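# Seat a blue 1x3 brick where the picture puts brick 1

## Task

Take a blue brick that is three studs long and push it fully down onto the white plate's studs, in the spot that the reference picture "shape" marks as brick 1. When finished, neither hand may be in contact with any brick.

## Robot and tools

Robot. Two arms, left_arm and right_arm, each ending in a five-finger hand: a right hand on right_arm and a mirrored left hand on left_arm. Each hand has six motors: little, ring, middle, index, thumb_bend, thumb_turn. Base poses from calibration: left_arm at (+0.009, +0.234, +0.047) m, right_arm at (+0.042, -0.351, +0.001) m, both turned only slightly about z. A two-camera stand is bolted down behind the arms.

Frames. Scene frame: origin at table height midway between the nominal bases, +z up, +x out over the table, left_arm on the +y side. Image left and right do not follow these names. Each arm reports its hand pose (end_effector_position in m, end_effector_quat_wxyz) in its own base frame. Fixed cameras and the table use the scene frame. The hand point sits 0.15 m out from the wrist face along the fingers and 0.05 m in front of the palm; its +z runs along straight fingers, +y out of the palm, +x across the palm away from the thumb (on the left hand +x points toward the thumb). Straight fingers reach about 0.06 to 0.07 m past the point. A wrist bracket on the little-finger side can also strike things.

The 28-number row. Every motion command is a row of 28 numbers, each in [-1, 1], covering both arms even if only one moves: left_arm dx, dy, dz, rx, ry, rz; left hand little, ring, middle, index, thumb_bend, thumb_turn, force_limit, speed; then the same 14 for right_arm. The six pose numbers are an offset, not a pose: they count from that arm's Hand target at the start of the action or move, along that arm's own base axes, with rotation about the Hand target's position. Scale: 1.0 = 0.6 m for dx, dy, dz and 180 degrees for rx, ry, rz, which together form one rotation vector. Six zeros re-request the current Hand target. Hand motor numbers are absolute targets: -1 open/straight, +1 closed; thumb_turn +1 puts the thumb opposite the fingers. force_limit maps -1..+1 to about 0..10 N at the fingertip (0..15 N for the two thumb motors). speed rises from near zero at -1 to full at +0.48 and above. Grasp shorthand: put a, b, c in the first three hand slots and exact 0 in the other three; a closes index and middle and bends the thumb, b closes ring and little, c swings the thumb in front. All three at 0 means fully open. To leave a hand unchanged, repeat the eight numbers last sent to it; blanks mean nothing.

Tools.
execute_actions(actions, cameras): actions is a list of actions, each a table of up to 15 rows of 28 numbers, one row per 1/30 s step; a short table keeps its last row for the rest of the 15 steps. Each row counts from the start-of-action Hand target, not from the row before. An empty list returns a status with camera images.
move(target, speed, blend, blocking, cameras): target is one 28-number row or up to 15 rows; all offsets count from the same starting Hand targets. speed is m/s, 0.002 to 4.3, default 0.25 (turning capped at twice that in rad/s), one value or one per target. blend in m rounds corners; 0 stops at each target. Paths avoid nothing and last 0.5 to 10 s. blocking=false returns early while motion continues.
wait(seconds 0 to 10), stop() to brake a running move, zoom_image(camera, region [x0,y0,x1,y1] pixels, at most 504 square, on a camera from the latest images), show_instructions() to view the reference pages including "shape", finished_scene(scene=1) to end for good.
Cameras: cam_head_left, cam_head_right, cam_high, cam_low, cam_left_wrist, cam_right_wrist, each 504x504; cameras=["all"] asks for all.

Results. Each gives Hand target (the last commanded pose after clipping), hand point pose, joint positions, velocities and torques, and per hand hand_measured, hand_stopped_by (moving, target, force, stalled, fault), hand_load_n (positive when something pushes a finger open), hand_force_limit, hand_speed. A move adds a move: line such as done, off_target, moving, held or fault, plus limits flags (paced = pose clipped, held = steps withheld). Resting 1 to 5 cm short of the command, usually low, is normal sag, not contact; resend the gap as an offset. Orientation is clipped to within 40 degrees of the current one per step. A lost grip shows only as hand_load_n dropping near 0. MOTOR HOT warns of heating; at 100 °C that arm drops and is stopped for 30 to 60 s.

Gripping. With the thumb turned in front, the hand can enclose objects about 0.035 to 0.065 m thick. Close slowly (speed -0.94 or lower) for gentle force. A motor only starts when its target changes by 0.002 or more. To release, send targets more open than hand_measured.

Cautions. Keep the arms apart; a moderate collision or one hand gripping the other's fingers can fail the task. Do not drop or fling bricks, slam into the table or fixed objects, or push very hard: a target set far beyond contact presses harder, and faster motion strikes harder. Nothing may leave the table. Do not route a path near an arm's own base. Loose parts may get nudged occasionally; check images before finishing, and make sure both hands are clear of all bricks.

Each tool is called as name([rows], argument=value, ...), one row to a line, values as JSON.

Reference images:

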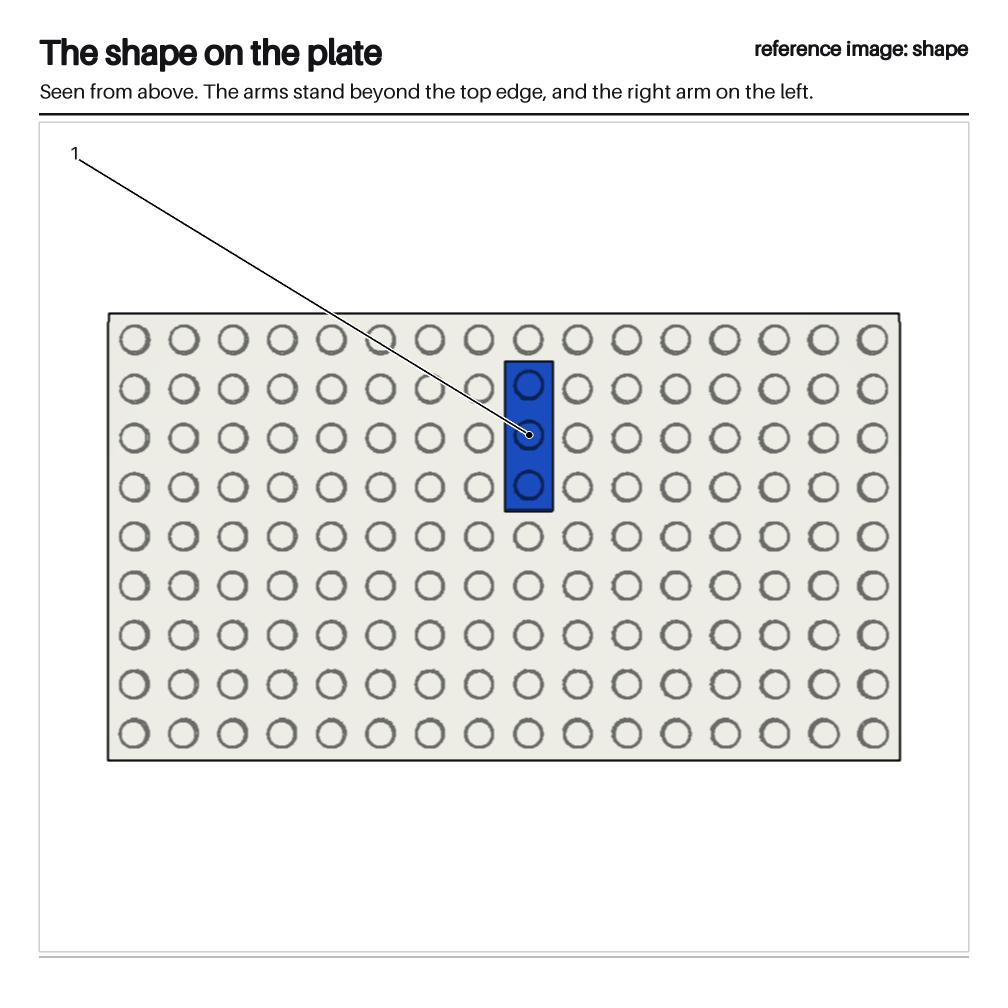

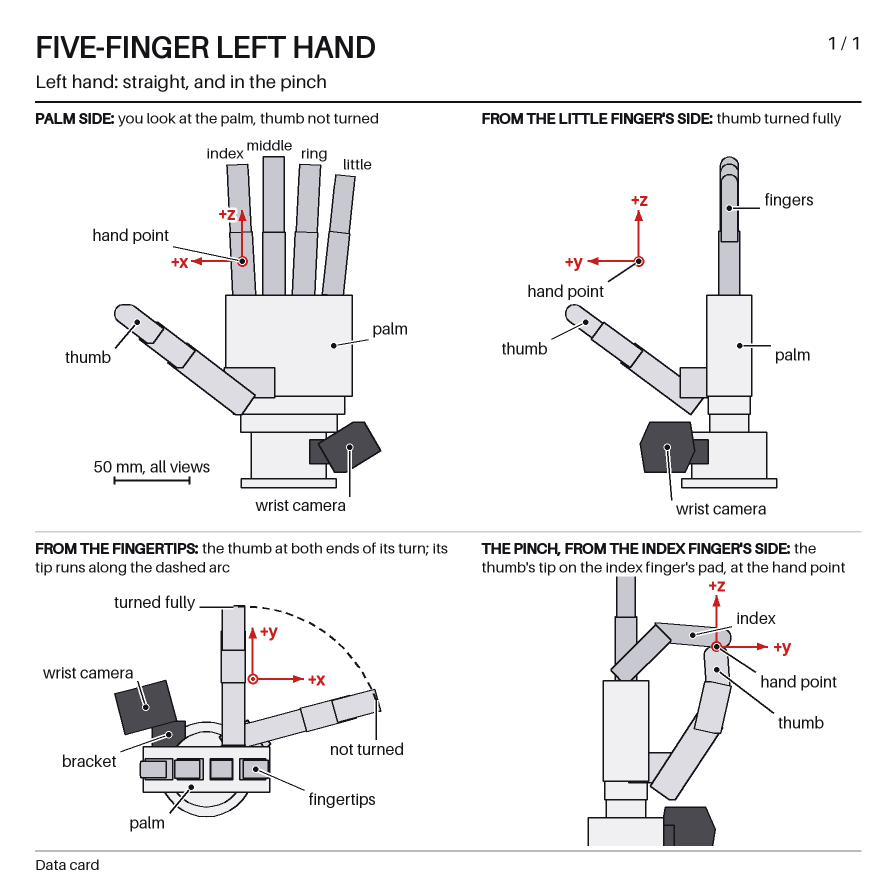

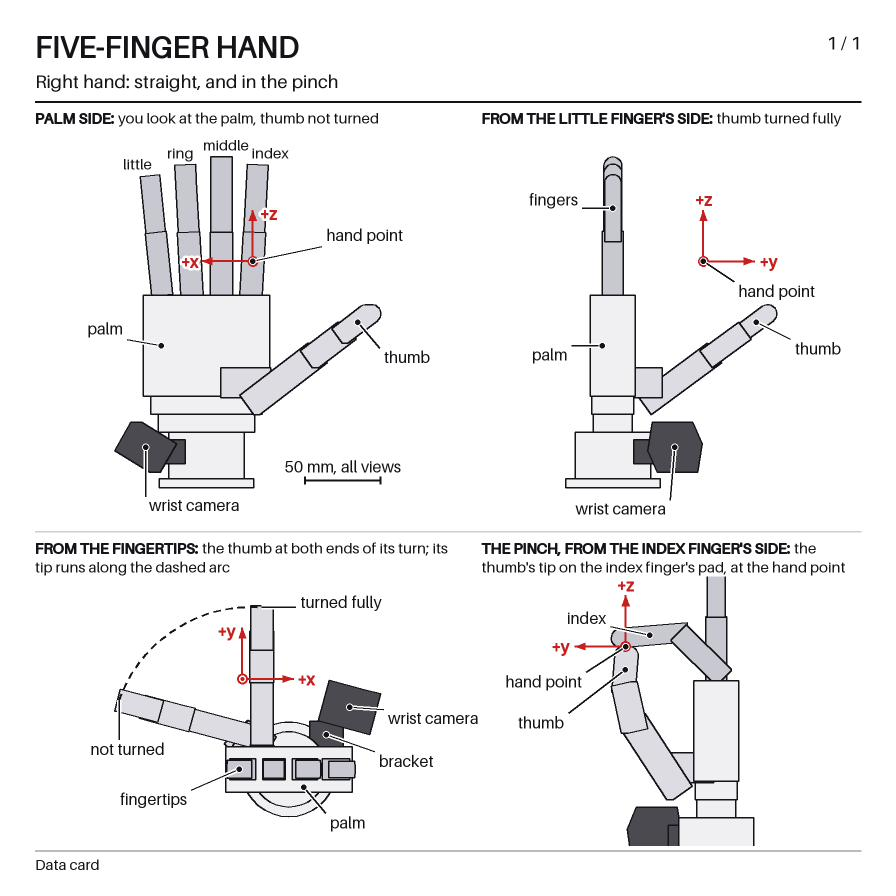

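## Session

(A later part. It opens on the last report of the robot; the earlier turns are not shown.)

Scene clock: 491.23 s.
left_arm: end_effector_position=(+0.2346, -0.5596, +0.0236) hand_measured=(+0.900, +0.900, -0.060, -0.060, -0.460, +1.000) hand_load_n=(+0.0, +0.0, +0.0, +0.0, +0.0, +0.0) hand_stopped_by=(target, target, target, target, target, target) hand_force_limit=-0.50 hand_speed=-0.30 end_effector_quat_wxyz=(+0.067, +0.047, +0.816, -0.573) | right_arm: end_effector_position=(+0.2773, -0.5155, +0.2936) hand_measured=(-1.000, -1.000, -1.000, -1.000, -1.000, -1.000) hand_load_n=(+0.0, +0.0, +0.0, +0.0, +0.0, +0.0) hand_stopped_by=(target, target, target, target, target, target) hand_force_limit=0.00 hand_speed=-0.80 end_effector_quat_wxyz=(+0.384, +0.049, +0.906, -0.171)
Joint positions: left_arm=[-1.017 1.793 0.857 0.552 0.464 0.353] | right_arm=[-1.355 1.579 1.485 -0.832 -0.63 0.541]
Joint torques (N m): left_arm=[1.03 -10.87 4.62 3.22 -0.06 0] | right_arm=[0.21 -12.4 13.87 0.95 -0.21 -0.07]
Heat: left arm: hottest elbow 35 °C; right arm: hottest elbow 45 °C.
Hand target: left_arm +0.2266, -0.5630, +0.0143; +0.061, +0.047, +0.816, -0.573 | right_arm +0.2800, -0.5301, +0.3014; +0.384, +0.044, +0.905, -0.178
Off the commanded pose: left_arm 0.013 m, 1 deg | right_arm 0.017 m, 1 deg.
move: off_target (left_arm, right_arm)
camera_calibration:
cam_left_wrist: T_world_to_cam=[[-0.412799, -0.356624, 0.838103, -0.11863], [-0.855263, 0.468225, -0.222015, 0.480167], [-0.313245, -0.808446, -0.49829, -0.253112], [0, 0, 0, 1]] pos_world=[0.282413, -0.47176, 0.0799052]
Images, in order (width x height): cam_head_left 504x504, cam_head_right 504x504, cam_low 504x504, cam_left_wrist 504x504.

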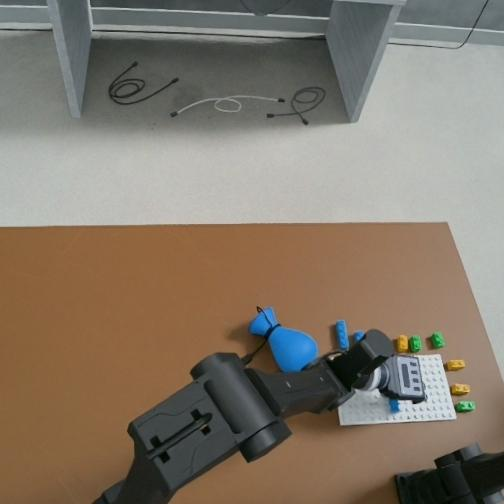

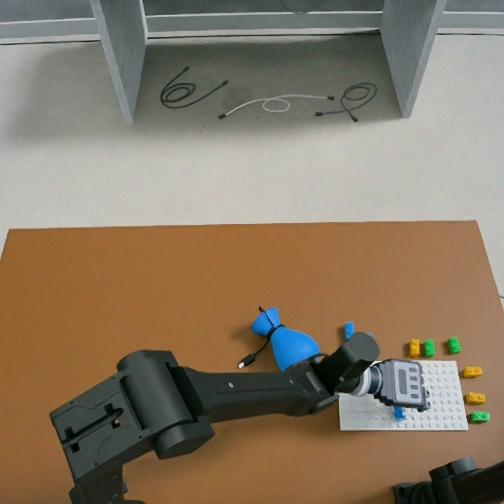

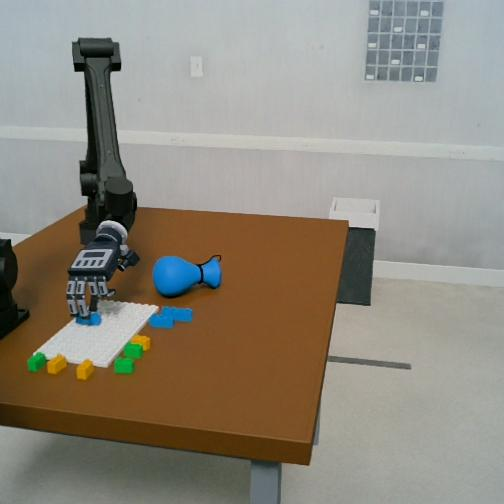

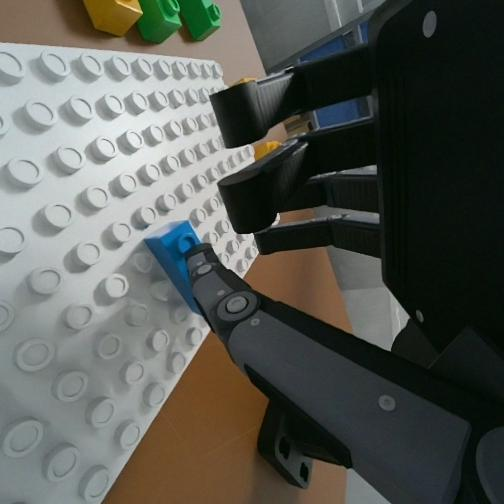

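move([
  [0,0,0.045,0,0,0,0.9,0.9,-0.06,-0.06,-0.46,1.0,-0.5,-0.3,0,0,0,0,0,0,-1,-1,-1,-1,-1,-1,0.0,-0.8],
  [-0.0061,0.0155,0.045,0,0,0,0.9,0.9,-0.06,-0.06,-0.46,1.0,-0.5,-0.3,0,0,0,0,0,0,-1,-1,-1,-1,-1,-1,0.0,-0.8],
], speed=0.06, cameras=["cam_low","cam_left_wrist"])

zoom_image(camera="cam_low", region=[66, 296, 126, 356])

zoom_image(camera="cam_left_wrist", region=[120, 180, 280, 340])

Scene clock: 494.07 s.
left_arm: end_effector_position=(+0.2304, -0.5529, +0.0375) hand_measured=(+0.900, +0.900, -0.060, -0.060, -0.460, +1.000) hand_load_n=(+0.0, +0.0, +0.0, +0.0, +0.0, +0.0) hand_stopped_by=(target, target, target, target, target, target) hand_force_limit=-0.50 hand_speed=-0.30 end_effector_quat_wxyz=(+0.066, +0.047, +0.817, -0.571) | right_arm: end_effector_position=(+0.2773, -0.5155, +0.2936) hand_measured=(-1.000, -1.000, -1.000, -1.000, -1.000, -1.000) hand_load_n=(+0.0, +0.0, +0.0, +0.0, +0.0, +0.0) hand_stopped_by=(target, target, target, target, target, target) hand_force_limit=0.00 hand_speed=-0.80 end_effector_quat_wxyz=(+0.384, +0.049, +0.906, -0.171)
Joint positions: left_arm=[-1.017 1.744 0.842 0.514 0.464 0.353] | right_arm=[-1.355 1.579 1.485 -0.832 -0.63 0.541]
Joint torques (N m): left_arm=[1.14 -13.22 4.82 1.91 0.08 0] | right_arm=[-0.15 -12.4 13.86 0.98 -0.22 -0.08]
Heat: left arm: hottest elbow 35 °C; right arm: hottest elbow 46 °C.
Hand target: left_arm +0.2229, -0.5537, +0.0414; +0.061, +0.047, +0.816, -0.573 | right_arm +0.2800, -0.5301, +0.3014; +0.384, +0.044, +0.905, -0.178
Off the commanded pose: left_arm 0.008 m, 1 deg | right_arm 0.017 m, 1 deg.
move: off_target (right_arm)
camera_calibration:
cam_left_wrist: T_world_to_cam=[[-0.410936, -0.359635, 0.837732, -0.131754], [-0.855737, 0.469055, -0.218405, 0.476905], [-0.314396, -0.806629, -0.500505, -0.240613], [0, 0, 0, 1]] pos_world=[0.278315, -0.465163, 0.0941052]
Images, in order (width x height): cam_low 504x504, cam_left_wrist 504x504.

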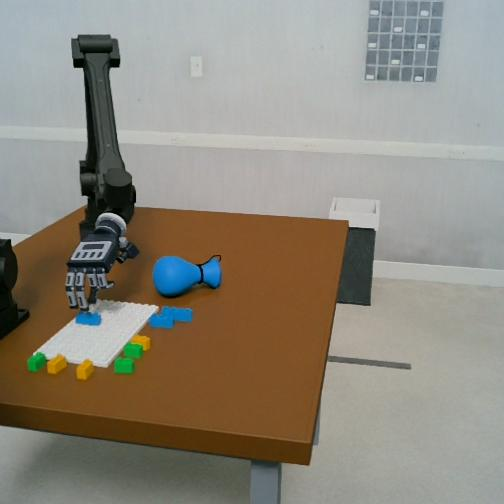

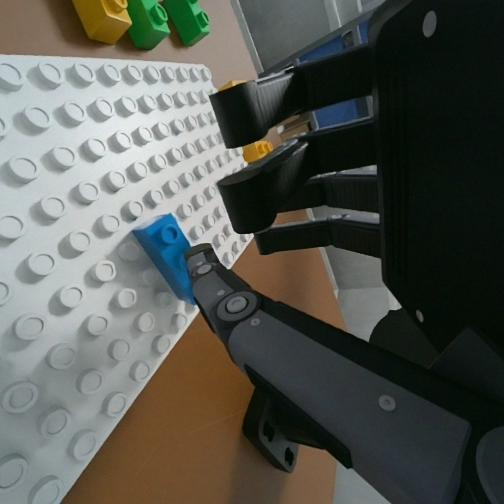

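Scaled by 8.400 from the camera's 504x504 image, which has a finer 720x720 frame.

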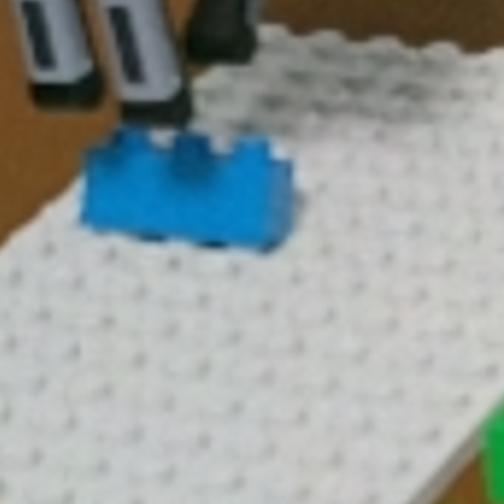

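Scaled by 3.150 from the camera's 504x504 image, which has a finer 720x720 frame.

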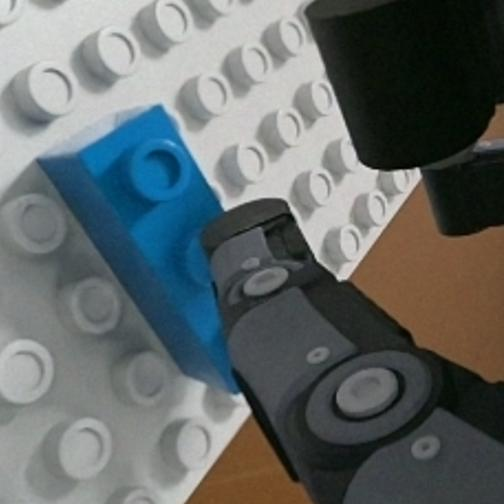

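move(target=[-0.0048,0.0118,0,0,0,0,0.9,0.9,-0.06,-0.06,-0.46,1.0,-0.5,-0.3,0,0,0,0,0,0,-1,-1,-1,-1,-1,-1,0.0,-0.8], speed=0.06)

Scene clock: 495.77 s.
left_arm: end_effector_position=(+0.2258, -0.5454, +0.0357) hand_measured=(+0.900, +0.900, -0.060, -0.060, -0.460, +1.000) hand_load_n=(+0.0, +0.0, +0.0, +0.0, +0.0, +0.0) hand_stopped_by=(target, target, target, target, target, target) hand_force_limit=-0.50 hand_speed=-0.30 end_effector_quat_wxyz=(+0.064, +0.046, +0.819, -0.569) | right_arm: end_effector_position=(+0.2773, -0.5155, +0.2936) hand_measured=(-1.000, -1.000, -1.000, -1.000, -1.000, -1.000) hand_load_n=(+0.0, +0.0, +0.0, +0.0, +0.0, +0.0) hand_stopped_by=(target, target, target, target, target, target) hand_force_limit=0.00 hand_speed=-0.80 end_effector_quat_wxyz=(+0.384, +0.049, +0.906, -0.171)
Joint positions: left_arm=[-1.017 1.73 0.82 0.514 0.464 0.353] | right_arm=[-1.355 1.579 1.485 -0.832 -0.63 0.541]
Joint torques (N m): left_arm=[0.91 -13.16 4.74 2.17 0.19 0.01] | right_arm=[-0.03 -12.4 13.87 0.94 -0.21 -0.07]
Heat: left arm: hottest elbow 35 °C; right arm: hottest elbow 46 °C.
Hand target: left_arm +0.2200, -0.5466, +0.0413; +0.061, +0.047, +0.816, -0.572 | right_arm +0.2800, -0.5301, +0.3014; +0.384, +0.044, +0.905, -0.178
Off the commanded pose: left_arm 0.008 m, 1 deg | right_arm 0.017 m, 1 deg.
move: off_target (right_arm)

move(target=[0,0,-0.0458,0,0,0,0.9,0.9,-0.06,-0.06,-0.46,1.0,-0.5,-0.3,0,0,0,0,0,0,-1,-1,-1,-1,-1,-1,0.0,-0.8], speed=0.05, cameras=["cam_head_right","cam_low","cam_left_wrist"])

zoom_image(camera="cam_low", region=[66, 296, 126, 356])

zoom_image(camera="cam_left_wrist", region=[120, 180, 280, 340])

zoom_image(camera="cam_head_right", region=[380, 395, 420, 435])

Scene clock: 497.97 s.
left_arm: end_effector_position=(+0.2250, -0.5442, +0.0209) hand_measured=(+0.900, +0.900, -0.060, -0.060, -0.460, +1.000) hand_load_n=(+0.0, +0.0, +0.0, +0.0, +0.5, +0.0) hand_stopped_by=(target, target, target, target, target, target) hand_force_limit=-0.50 hand_speed=-0.30 end_effector_quat_wxyz=(+0.066, +0.047, +0.817, -0.571) | right_arm: end_effector_position=(+0.2773, -0.5155, +0.2936) hand_measured=(-1.000, -1.000, -1.000, -1.000, -1.000, -1.000) hand_load_n=(+0.0, +0.0, +0.0, +0.0, +0.0, +0.0) hand_stopped_by=(target, target, target, target, target, target) hand_force_limit=0.00 hand_speed=-0.80 end_effector_quat_wxyz=(+0.384, +0.049, +0.906, -0.171)
Joint positions: left_arm=[-1.017 1.766 0.805 0.574 0.464 0.353] | right_arm=[-1.355 1.579 1.485 -0.832 -0.63 0.541]
Joint torques (N m): left_arm=[1.32 -10.34 4.51 3 0.18 0.01] | right_arm=[0.03 -12.28 13.85 0.95 -0.25 -0.09]
Heat: left arm: hottest elbow 35 °C; right arm: hottest elbow 46 °C.
Hand target: left_arm +0.2199, -0.5465, +0.0137; +0.060, +0.047, +0.816, -0.572 | right_arm +0.2800, -0.5301, +0.3014; +0.384, +0.044, +0.905, -0.178
Off the commanded pose: left_arm 0.009 m, 1 deg | right_arm 0.017 m, 1 deg.
move: off_target (right_arm)
camera_calibration:
cam_left_wrist: T_world_to_cam=[[-0.410961, -0.359447, 0.8378, -0.116846], [-0.85561, 0.469318, -0.218342, 0.46479], [-0.314712, -0.80656, -0.500418, -0.24354], [0, 0, 0, 1]] pos_world=[0.273015, -0.456563, 0.0775052]
Images, in order (width x height): cam_head_right 504x504, cam_low 504x504, cam_left_wrist 504x504.

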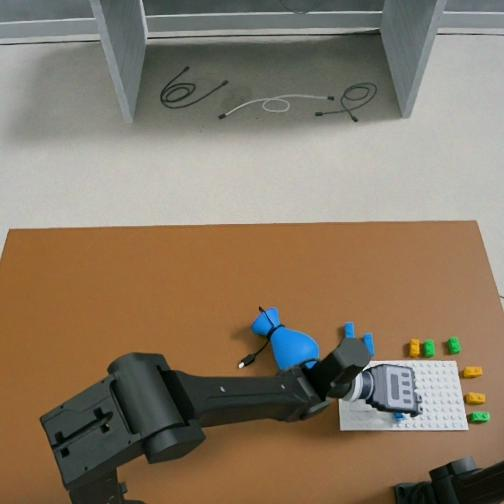

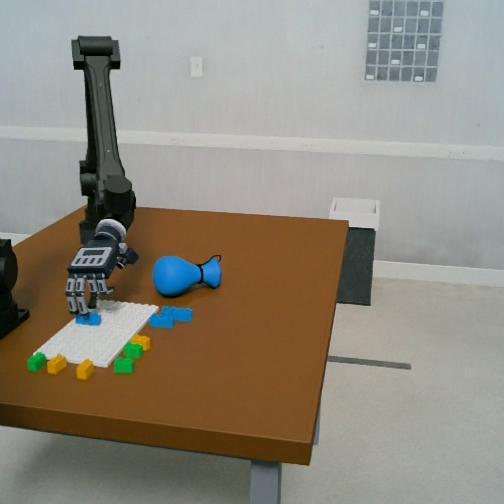

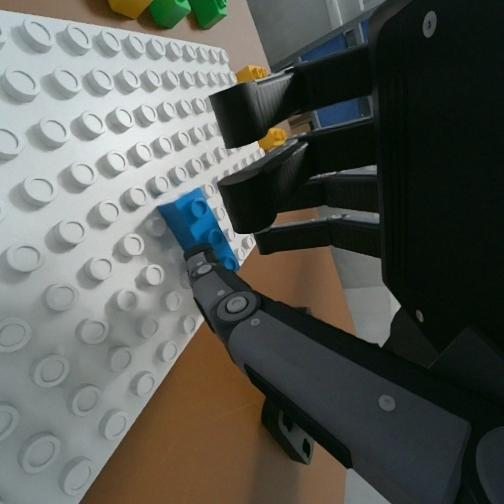

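Scaled by 8.400 from the camera's 504x504 image, which has a finer 720x720 frame.

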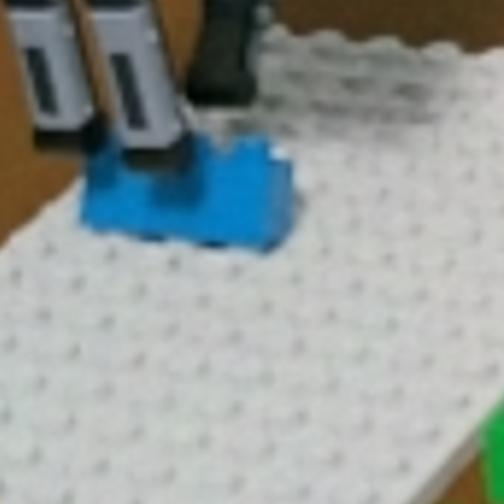

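Scaled by 3.150 from the camera's 504x504 image, which has a finer 720x720 frame.

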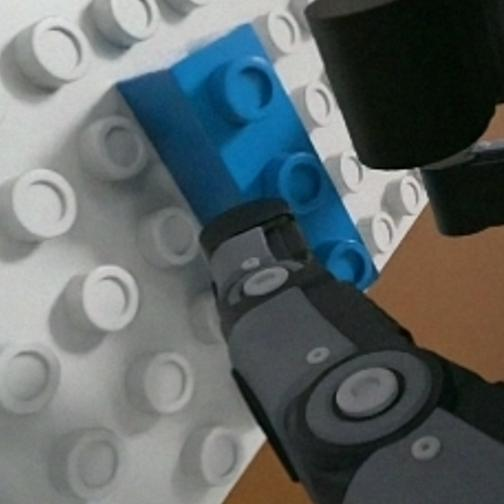

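Scaled by 12.600 from the camera's 504x504 image, which has a finer 720x720 frame.

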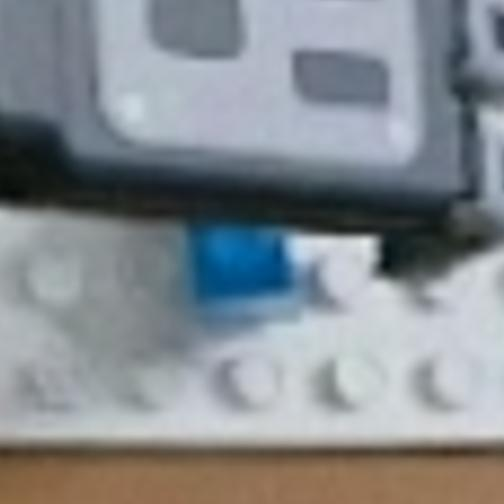

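move(target=[0,0,0,0,0,0,0.9,0.9,-0.06,-0.06,-0.33,1.0,-0.5,-0.7,0,0,0,0,0,0,-1,-1,-1,-1,-1,-1,0.0,-0.8], speed=0.05, cameras=["cam_head_right","cam_low","cam_left_wrist"])

zoom_image(camera="cam_low", region=[66, 296, 126, 356])

zoom_image(camera="cam_left_wrist", region=[120, 180, 280, 340])

Scene clock: 500.67 s.
left_arm: end_effector_position=(+0.2250, -0.5442, +0.0209) hand_measured=(+0.900, +0.900, -0.060, -0.060, -0.330, +1.000) hand_load_n=(+0.0, +0.0, +0.0, +0.0, +0.0, +0.0) hand_stopped_by=(target, target, target, target, target, target) hand_force_limit=-0.50 hand_speed=-0.70 end_effector_quat_wxyz=(+0.066, +0.047, +0.817, -0.571) | right_arm: end_effector_position=(+0.2773, -0.5155, +0.2936) hand_measured=(-1.000, -1.000, -1.000, -1.000, -1.000, -1.000) hand_load_n=(+0.0, +0.0, +0.0, +0.0, +0.0, +0.0) hand_stopped_by=(target, target, target, target, target, target) hand_force_limit=0.00 hand_speed=-0.80 end_effector_quat_wxyz=(+0.384, +0.049, +0.906, -0.171)
Joint positions: left_arm=[-1.017 1.766 0.805 0.574 0.464 0.353] | right_arm=[-1.355 1.579 1.485 -0.832 -0.63 0.541]
Joint torques (N m): left_arm=[1.26 -10.64 4.45 3.02 0.18 0] | right_arm=[-0.03 -12.22 13.85 0.99 -0.21 -0.08]
Heat: left arm: hottest elbow 35 °C; right arm: hottest elbow 46 °C.
Hand target: left_arm +0.2199, -0.5465, +0.0137; +0.060, +0.047, +0.816, -0.572 | right_arm +0.2800, -0.5301, +0.3014; +0.384, +0.044, +0.905, -0.178
Off the commanded pose: left_arm 0.009 m, 1 deg | right_arm 0.017 m, 1 deg.
move: off_target (right_arm)
camera_calibration:
cam_left_wrist: T_world_to_cam=[[-0.410961, -0.359447, 0.8378, -0.116846], [-0.85561, 0.469318, -0.218342, 0.46479], [-0.314712, -0.80656, -0.500418, -0.24354], [0, 0, 0, 1]] pos_world=[0.273015, -0.456563, 0.0775052]
Images, in order (width x height): cam_head_right 504x504, cam_low 504x504, cam_left_wrist 504x504.

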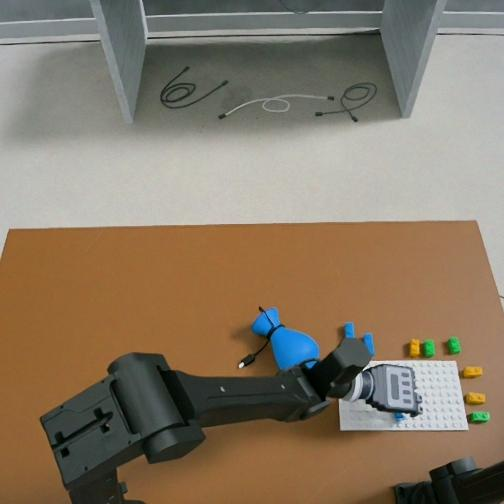

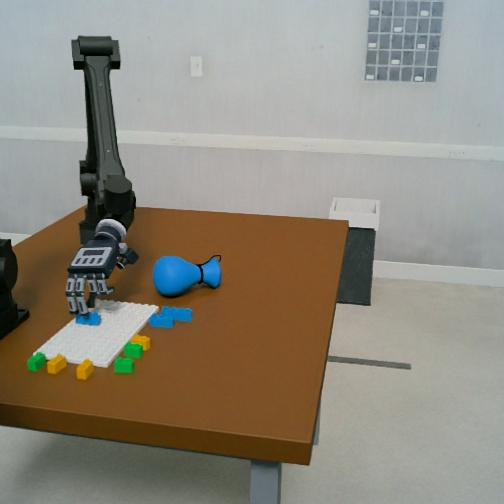

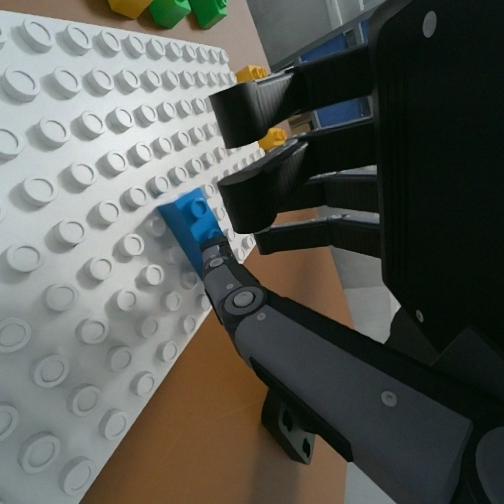

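Scaled by 8.400 from the camera's 504x504 image, which has a finer 720x720 frame.

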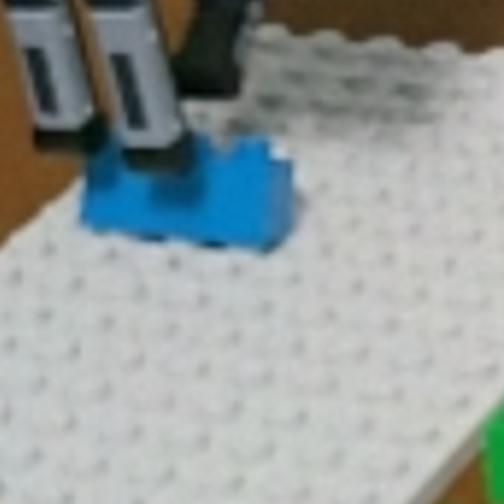

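Scaled by 3.150 from the camera's 504x504 image, which has a finer 720x720 frame.

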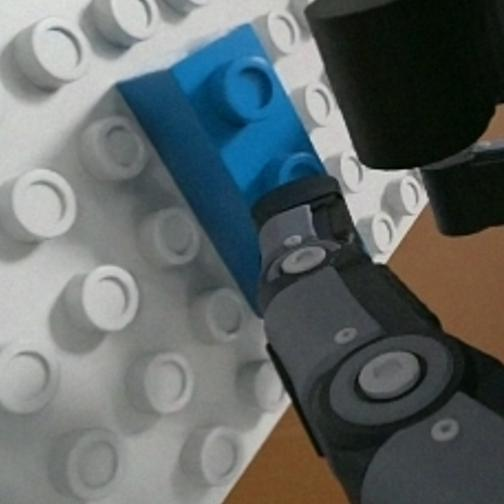

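move(target=[0,0,-0.0125,0,0,0,0.9,0.9,-0.06,-0.06,-0.35,1.0,-0.5,-0.7,0,0,0,0,0,0,-1,-1,-1,-1,-1,-1,0.0,-0.8], speed=0.04, cameras=["cam_head_right","cam_low","cam_left_wrist"])

zoom_image(camera="cam_low", region=[66, 296, 126, 356])

zoom_image(camera="cam_left_wrist", region=[120, 180, 280, 340])

Scene clock: 503.70 s.
left_arm: end_effector_position=(+0.2257, -0.5454, +0.0154) hand_measured=(+0.900, +0.900, -0.060, -0.060, -0.350, +1.000) hand_load_n=(+0.0, +0.0, +0.0, +0.0, +0.0, +0.0) hand_stopped_by=(target, target, target, target, target, target) hand_force_limit=-0.50 hand_speed=-0.70 end_effector_quat_wxyz=(+0.067, +0.047, +0.816, -0.573) | right_arm: end_effector_position=(+0.2773, -0.5155, +0.2936) hand_measured=(-1.000, -1.000, -1.000, -1.000, -1.000, -1.000) hand_load_n=(+0.0, +0.0, +0.0, +0.0, +0.0, +0.0) hand_stopped_by=(target, target, target, target, target, target) hand_force_limit=0.00 hand_speed=-0.80 end_effector_quat_wxyz=(+0.384, +0.049, +0.906, -0.171)
Joint positions: left_arm=[-1.017 1.784 0.805 0.595 0.464 0.353] | right_arm=[-1.355 1.579 1.485 -0.832 -0.63 0.541]
Joint torques (N m): left_arm=[0.85 -10.7 4.34 2.99 0.18 0.02] | right_arm=[0.21 -12.4 13.85 1.02 -0.23 -0.08]
Heat: left arm: hottest elbow 35 °C; right arm: hottest elbow 46 °C.
Hand target: left_arm +0.2199, -0.5465, +0.0061; +0.060, +0.047, +0.816, -0.572 | right_arm +0.2800, -0.5301, +0.3014; +0.384, +0.044, +0.905, -0.178
Off the commanded pose: left_arm 0.011 m, 1 deg | right_arm 0.017 m, 1 deg.
move: off_target (left_arm, right_arm)
camera_calibration:
cam_left_wrist: T_world_to_cam=[[-0.412639, -0.356709, 0.838145, -0.110412], [-0.855154, 0.468637, -0.221563, 0.464298], [-0.313752, -0.808169, -0.498419, -0.2482], [0, 0, 0, 1]] pos_world=[0.273613, -0.45756, 0.0717052]
Images, in order (width x height): cam_head_right 504x504, cam_low 504x504, cam_left_wrist 504x504.

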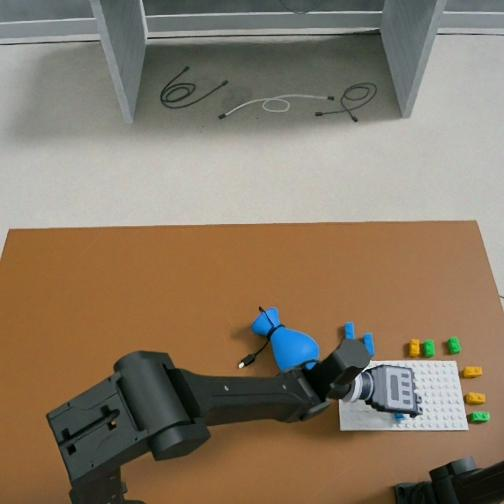

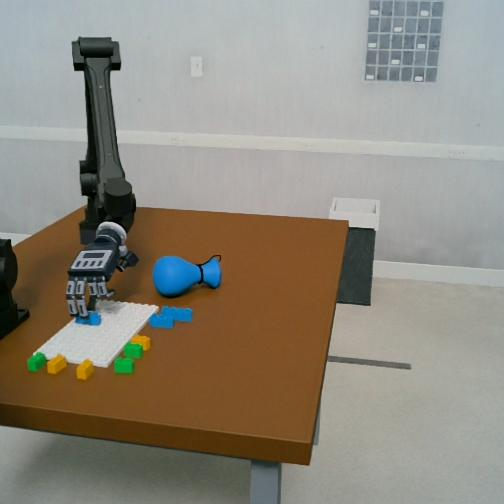

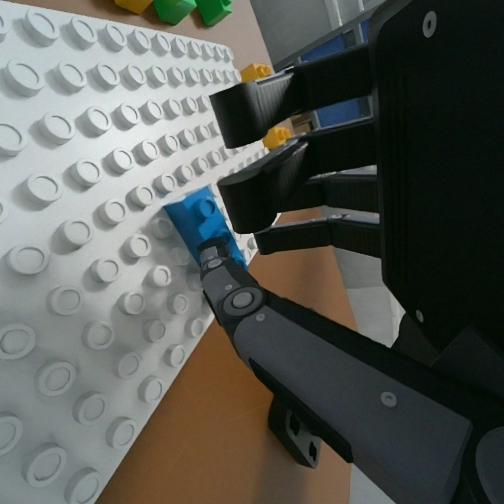

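Scaled by 8.400 from the camera's 504x504 image, which has a finer 720x720 frame.

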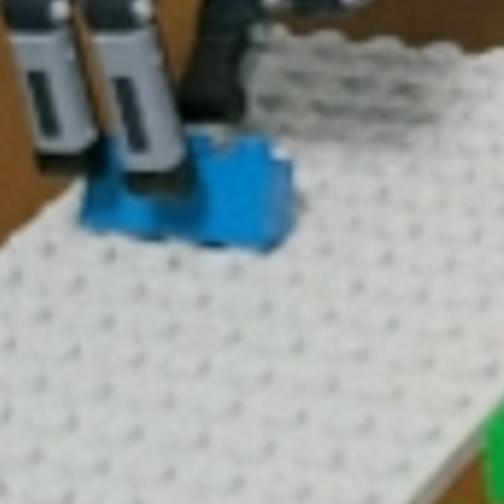

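Scaled by 3.150 from the camera's 504x504 image, which has a finer 720x720 frame.

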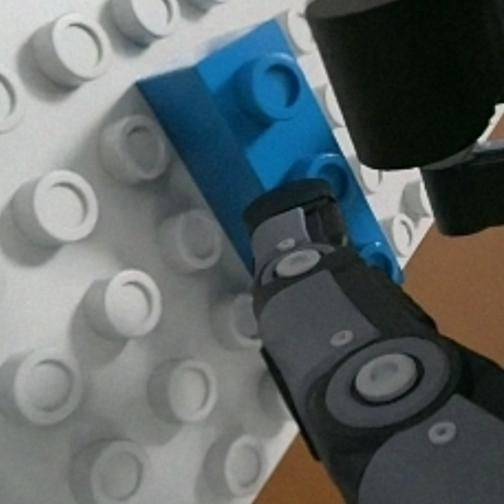

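move(target=[0,0,-0.019,0,0,0,0.9,0.9,-0.06,-0.06,-0.37,1.0,-0.5,-0.7,0,0,0,0,0,0,-1,-1,-1,-1,-1,-1,0.0,-0.8], speed=0.04, cameras=["cam_head_right","cam_low","cam_left_wrist"])

zoom_image(camera="cam_low", region=[66, 296, 126, 356])

zoom_image(camera="cam_left_wrist", region=[120, 180, 280, 340])

Scene clock: 507.53 s.
left_arm: end_effector_position=(+0.2256, -0.5453, +0.0036) hand_measured=(+0.900, +0.900, -0.060, -0.060, -0.370, +1.000) hand_load_n=(+0.0, +0.0, +0.0, +0.0, +0.0, +0.0) hand_stopped_by=(target, target, target, target, target, target) hand_force_limit=-0.50 hand_speed=-0.70 end_effector_quat_wxyz=(+0.067, +0.047, +0.816, -0.572) | right_arm: end_effector_position=(+0.2773, -0.5155, +0.2936) hand_measured=(-1.000, -1.000, -1.000, -1.000, -1.000, -1.000) hand_load_n=(+0.0, +0.0, +0.0, +0.0, +0.0, +0.0) hand_stopped_by=(target, target, target, target, target, target) hand_force_limit=0.00 hand_speed=-0.80 end_effector_quat_wxyz=(+0.384, +0.049, +0.906, -0.171)
Joint positions: left_arm=[-1.017 1.814 0.802 0.628 0.464 0.353] | right_arm=[-1.355 1.579 1.485 -0.832 -0.63 0.541]
Joint torques (N m): left_arm=[0.79 -10.46 4.07 3.1 0.15 0.01] | right_arm=[-0.09 -12.16 13.85 0.95 -0.22 -0.08]
Heat: left arm: hottest elbow 35 °C; right arm: hottest elbow 46 °C.
Hand target: left_arm +0.2199, -0.5466, -0.0051; +0.060, +0.048, +0.816, -0.572 | right_arm +0.2800, -0.5301, +0.3014; +0.384, +0.044, +0.905, -0.178
Off the commanded pose: left_arm 0.011 m, 1 deg | right_arm 0.017 m, 1 deg.
move: off_target (left_arm, right_arm)
camera_calibration:
cam_left_wrist: T_world_to_cam=[[-0.412249, -0.357233, 0.838114, -0.100956], [-0.85527, 0.468742, -0.220894, 0.461613], [-0.313949, -0.807877, -0.498769, -0.253774], [0, 0, 0, 1]] pos_world=[0.273513, -0.457461, 0.0600052]
Images, in order (width x height): cam_head_right 504x504, cam_low 504x504, cam_left_wrist 504x504.

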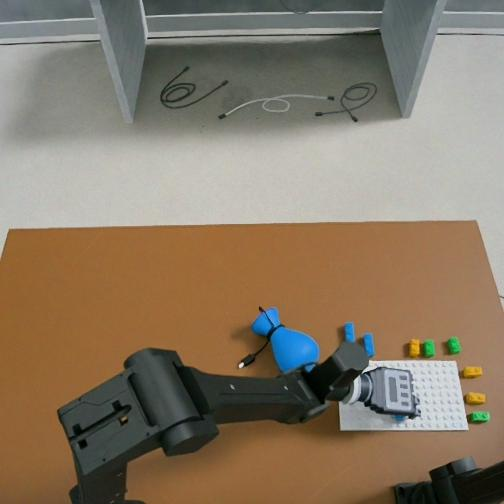

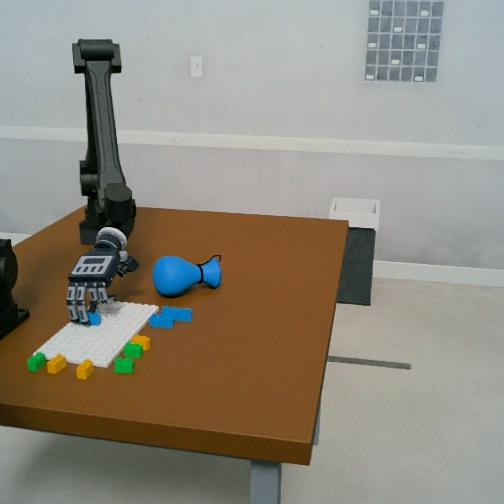

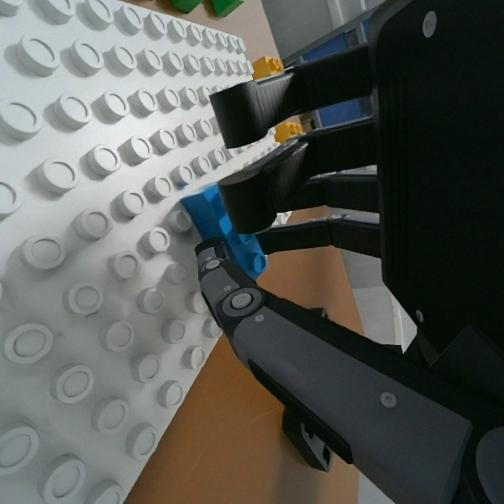

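Scaled by 8.400 from the camera's 504x504 image, which has a finer 720x720 frame.

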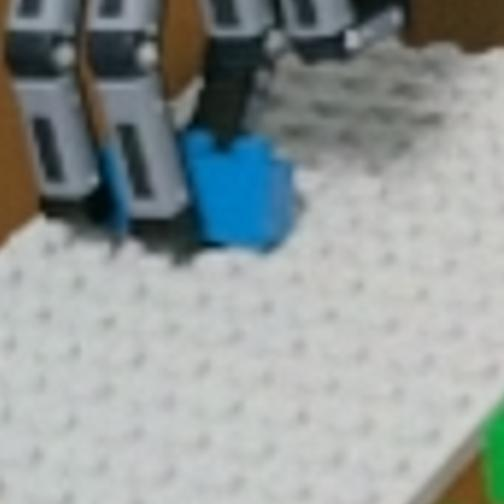

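Scaled by 3.150 from the camera's 504x504 image, which has a finer 720x720 frame.

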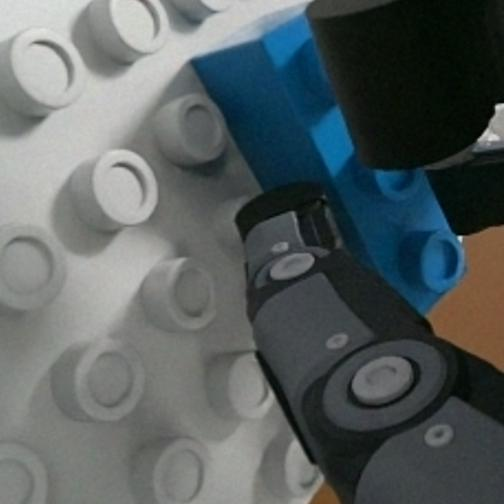

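execute_actions([
  [[0,0,0,0,0,0,0.9,0.9,-0.06,-0.06,-0.32,1.0,-0.8,-0.94,0,0,0,0,0,0,-1,-1,-1,-1,-1,-1,0.0,-0.8]],
], cameras=["cam_low","cam_left_wrist"])

zoom_image(camera="cam_low", region=[66, 296, 126, 356])

zoom_image(camera="cam_left_wrist", region=[120, 180, 280, 340])

Scene clock: 509.13 s.
left_arm: end_effector_position=(+0.2256, -0.5453, +0.0036) hand_measured=(+0.900, +0.900, -0.060, -0.060, -0.320, +1.000) hand_load_n=(+0.0, +0.0, +0.0, +0.0, +0.0, +0.0) hand_stopped_by=(target, target, target, target, target, target) hand_force_limit=-0.80 hand_speed=-0.94 end_effector_quat_wxyz=(+0.067, +0.047, +0.816, -0.572) | right_arm: end_effector_position=(+0.2773, -0.5155, +0.2936) hand_measured=(-1.000, -1.000, -1.000, -1.000, -1.000, -1.000) hand_load_n=(+0.0, +0.0, +0.0, +0.0, +0.0, -0.5) hand_stopped_by=(target, target, target, target, target, target) hand_force_limit=0.00 hand_speed=-0.80 end_effector_quat_wxyz=(+0.384, +0.049, +0.906, -0.171)
Joint positions: left_arm=[-1.017 1.814 0.802 0.628 0.464 0.353] | right_arm=[-1.355 1.579 1.485 -0.832 -0.63 0.541]
Joint torques (N m): left_arm=[1.38 -10.46 4.14 3.03 0.16 0] | right_arm=[0.09 -12.22 13.89 0.96 -0.22 -0.08]
Heat: left arm: hottest elbow 35 °C; right arm: hottest elbow 46 °C.
Hand target: left_arm +0.2199, -0.5465, -0.0051; +0.060, +0.047, +0.816, -0.572 | right_arm +0.2800, -0.5301, +0.3014; +0.384, +0.044, +0.905, -0.178
Off the commanded pose: left_arm 0.011 m, 1 deg | right_arm 0.017 m, 1 deg.
Step readings (end_effector_position of left_arm | right_arm):
0: (+0.2256, -0.5453, +0.0036) | (+0.2773, -0.5155, +0.2936)
1: (+0.2256, -0.5453, +0.0036) | (+0.2773, -0.5155, +0.2936)
2: (+0.2256, -0.5453, +0.0036) | (+0.2773, -0.5155, +0.2936)
4: (+0.2256, -0.5453, +0.0036) | (+0.2773, -0.5155, +0.2936)
8: (+0.2256, -0.5453, +0.0036) | (+0.2773, -0.5155, +0.2936)
15: (+0.2256, -0.5453, +0.0036) | (+0.2773, -0.5155, +0.2936)
camera_calibration:
cam_left_wrist: T_world_to_cam=[[-0.412249, -0.357233, 0.838114, -0.100956], [-0.85527, 0.468742, -0.220894, 0.461613], [-0.313949, -0.807877, -0.498769, -0.253774], [0, 0, 0, 1]] pos_world=[0.273513, -0.457461, 0.0600052]
Images, in order (width x height): cam_low 504x504, cam_left_wrist 504x504.

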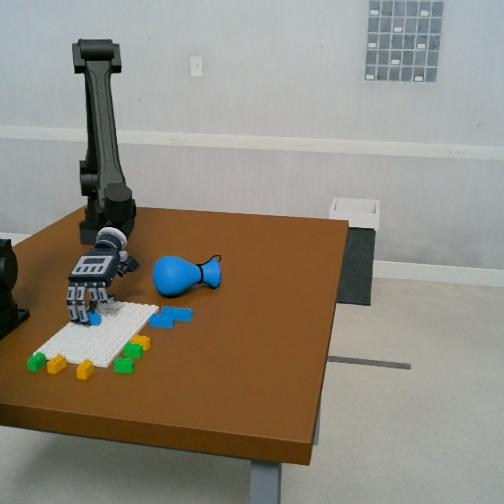

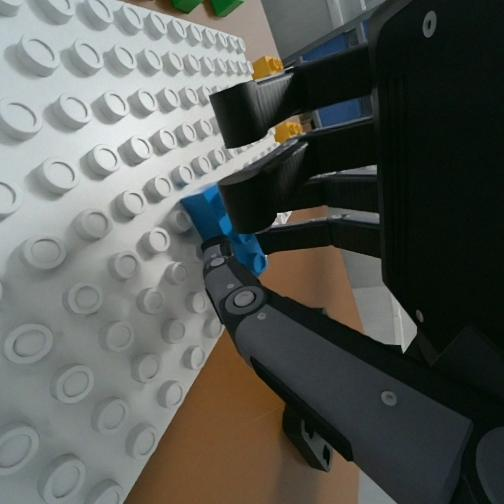

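Scaled by 8.400 from the camera's 504x504 image, which has a finer 720x720 frame.

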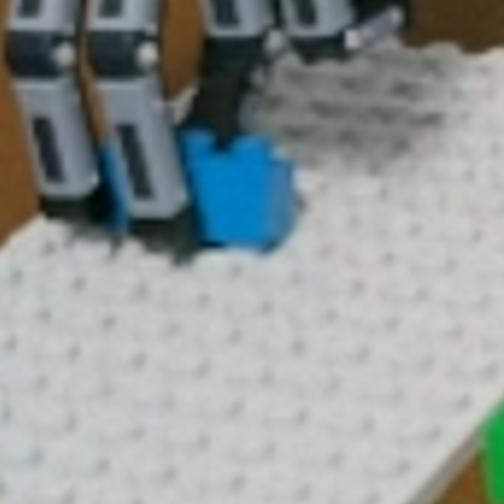

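Scaled by 3.150 from the camera's 504x504 image, which has a finer 720x720 frame.

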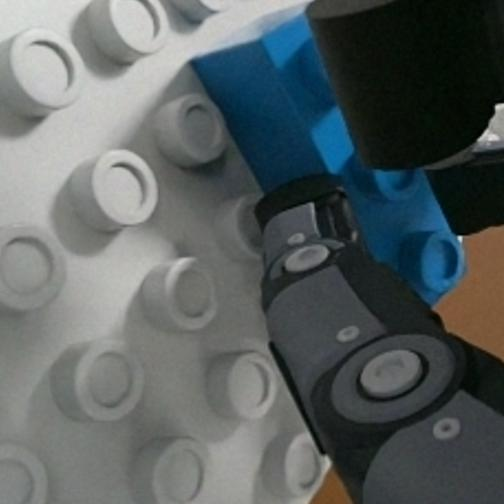

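execute_actions([
  [[0,0,0,0,0,0,0.9,0.9,-0.06,-0.06,-0.27,1.0,-0.8,-0.94,0,0,0,0,0,0,-1,-1,-1,-1,-1,-1,0.0,-0.8]],
], cameras=["cam_low","cam_left_wrist"])

zoom_image(camera="cam_low", region=[66, 296, 126, 356])

zoom_image(camera="cam_left_wrist", region=[120, 180, 280, 340])

Scene clock: 510.63 s.
left_arm: end_effector_position=(+0.2256, -0.5453, +0.0036) hand_measured=(+0.900, +0.900, -0.060, -0.060, -0.270, +1.000) hand_load_n=(+0.0, +0.0, +0.0, +0.0, +0.0, +0.0) hand_stopped_by=(target, target, target, target, target, target) hand_force_limit=-0.80 hand_speed=-0.94 end_effector_quat_wxyz=(+0.067, +0.047, +0.816, -0.572) | right_arm: end_effector_position=(+0.2773, -0.5155, +0.2936) hand_measured=(-1.000, -1.000, -1.000, -1.000, -1.000, -1.000) hand_load_n=(+0.0, +0.0, +0.0, +0.0, +0.0, +0.0) hand_stopped_by=(target, target, target, target, target, target) hand_force_limit=0.00 hand_speed=-0.80 end_effector_quat_wxyz=(+0.384, +0.049, +0.906, -0.171)
Joint positions: left_arm=[-1.017 1.814 0.802 0.628 0.464 0.353] | right_arm=[-1.355 1.579 1.485 -0.832 -0.63 0.541]
Joint torques (N m): left_arm=[0.91 -10.23 4.03 2.91 0.15 0] | right_arm=[0.21 -12.28 13.89 0.96 -0.22 -0.07]
Heat: left arm: hottest elbow 35 °C; right arm: hottest elbow 46 °C.
Hand target: left_arm +0.2199, -0.5465, -0.0051; +0.060, +0.047, +0.816, -0.572 | right_arm +0.2800, -0.5301, +0.3014; +0.384, +0.044, +0.905, -0.178
Off the commanded pose: left_arm 0.011 m, 1 deg | right_arm 0.017 m, 1 deg.
Step readings (end_effector_position of left_arm | right_arm):
0: (+0.2256, -0.5453, +0.0036) | (+0.2773, -0.5155, +0.2936)
1: (+0.2256, -0.5453, +0.0036) | (+0.2773, -0.5155, +0.2936)
2: (+0.2256, -0.5453, +0.0036) | (+0.2773, -0.5155, +0.2936)
4: (+0.2256, -0.5453, +0.0036) | (+0.2773, -0.5155, +0.2936)
8: (+0.2256, -0.5453, +0.0036) | (+0.2773, -0.5155, +0.2936)
15: (+0.2256, -0.5453, +0.0036) | (+0.2773, -0.5155, +0.2936)
camera_calibration:
cam_left_wrist: T_world_to_cam=[[-0.412249, -0.357233, 0.838114, -0.100956], [-0.85527, 0.468742, -0.220894, 0.461613], [-0.313949, -0.807877, -0.498769, -0.253774], [0, 0, 0, 1]] pos_world=[0.273513, -0.457461, 0.0600052]
Images, in order (width x height): cam_low 504x504, cam_left_wrist 504x504.

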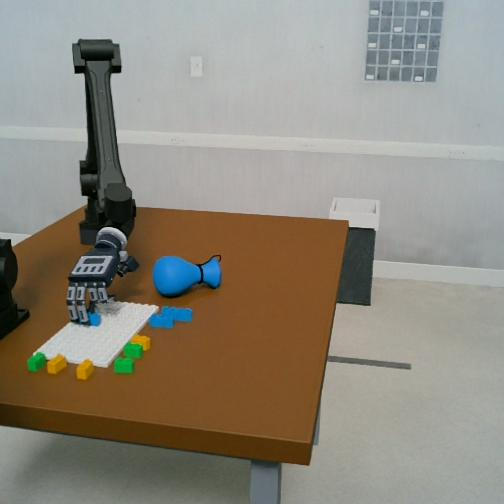

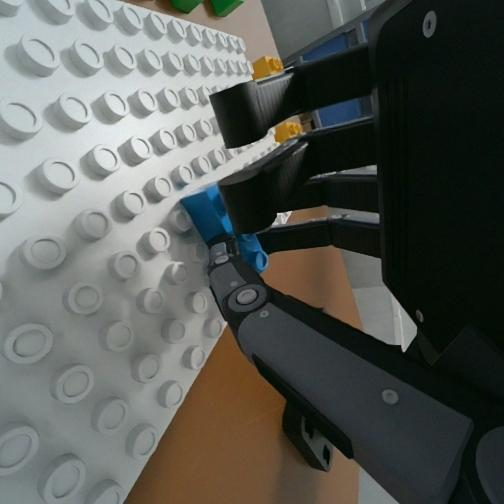

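Scaled by 8.400 from the camera's 504x504 image, which has a finer 720x720 frame.

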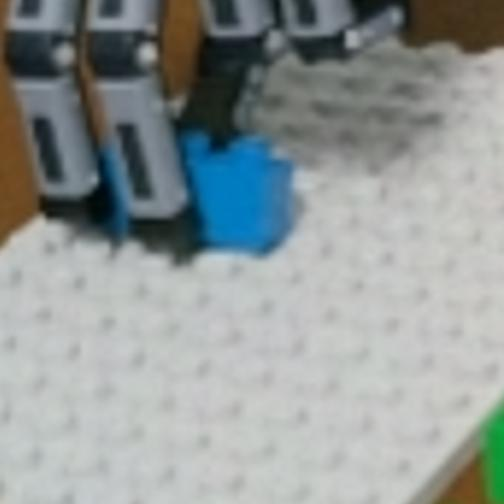

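Scaled by 3.150 from the camera's 504x504 image, which has a finer 720x720 frame.

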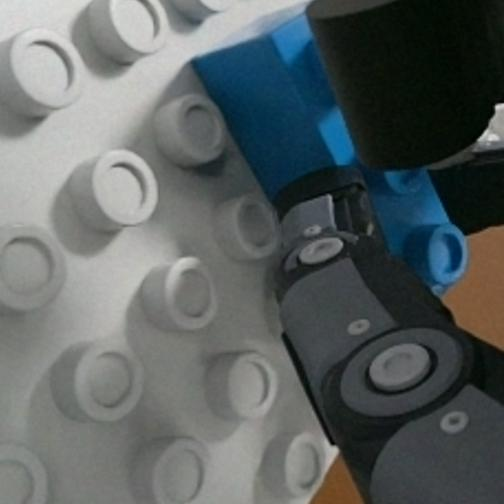

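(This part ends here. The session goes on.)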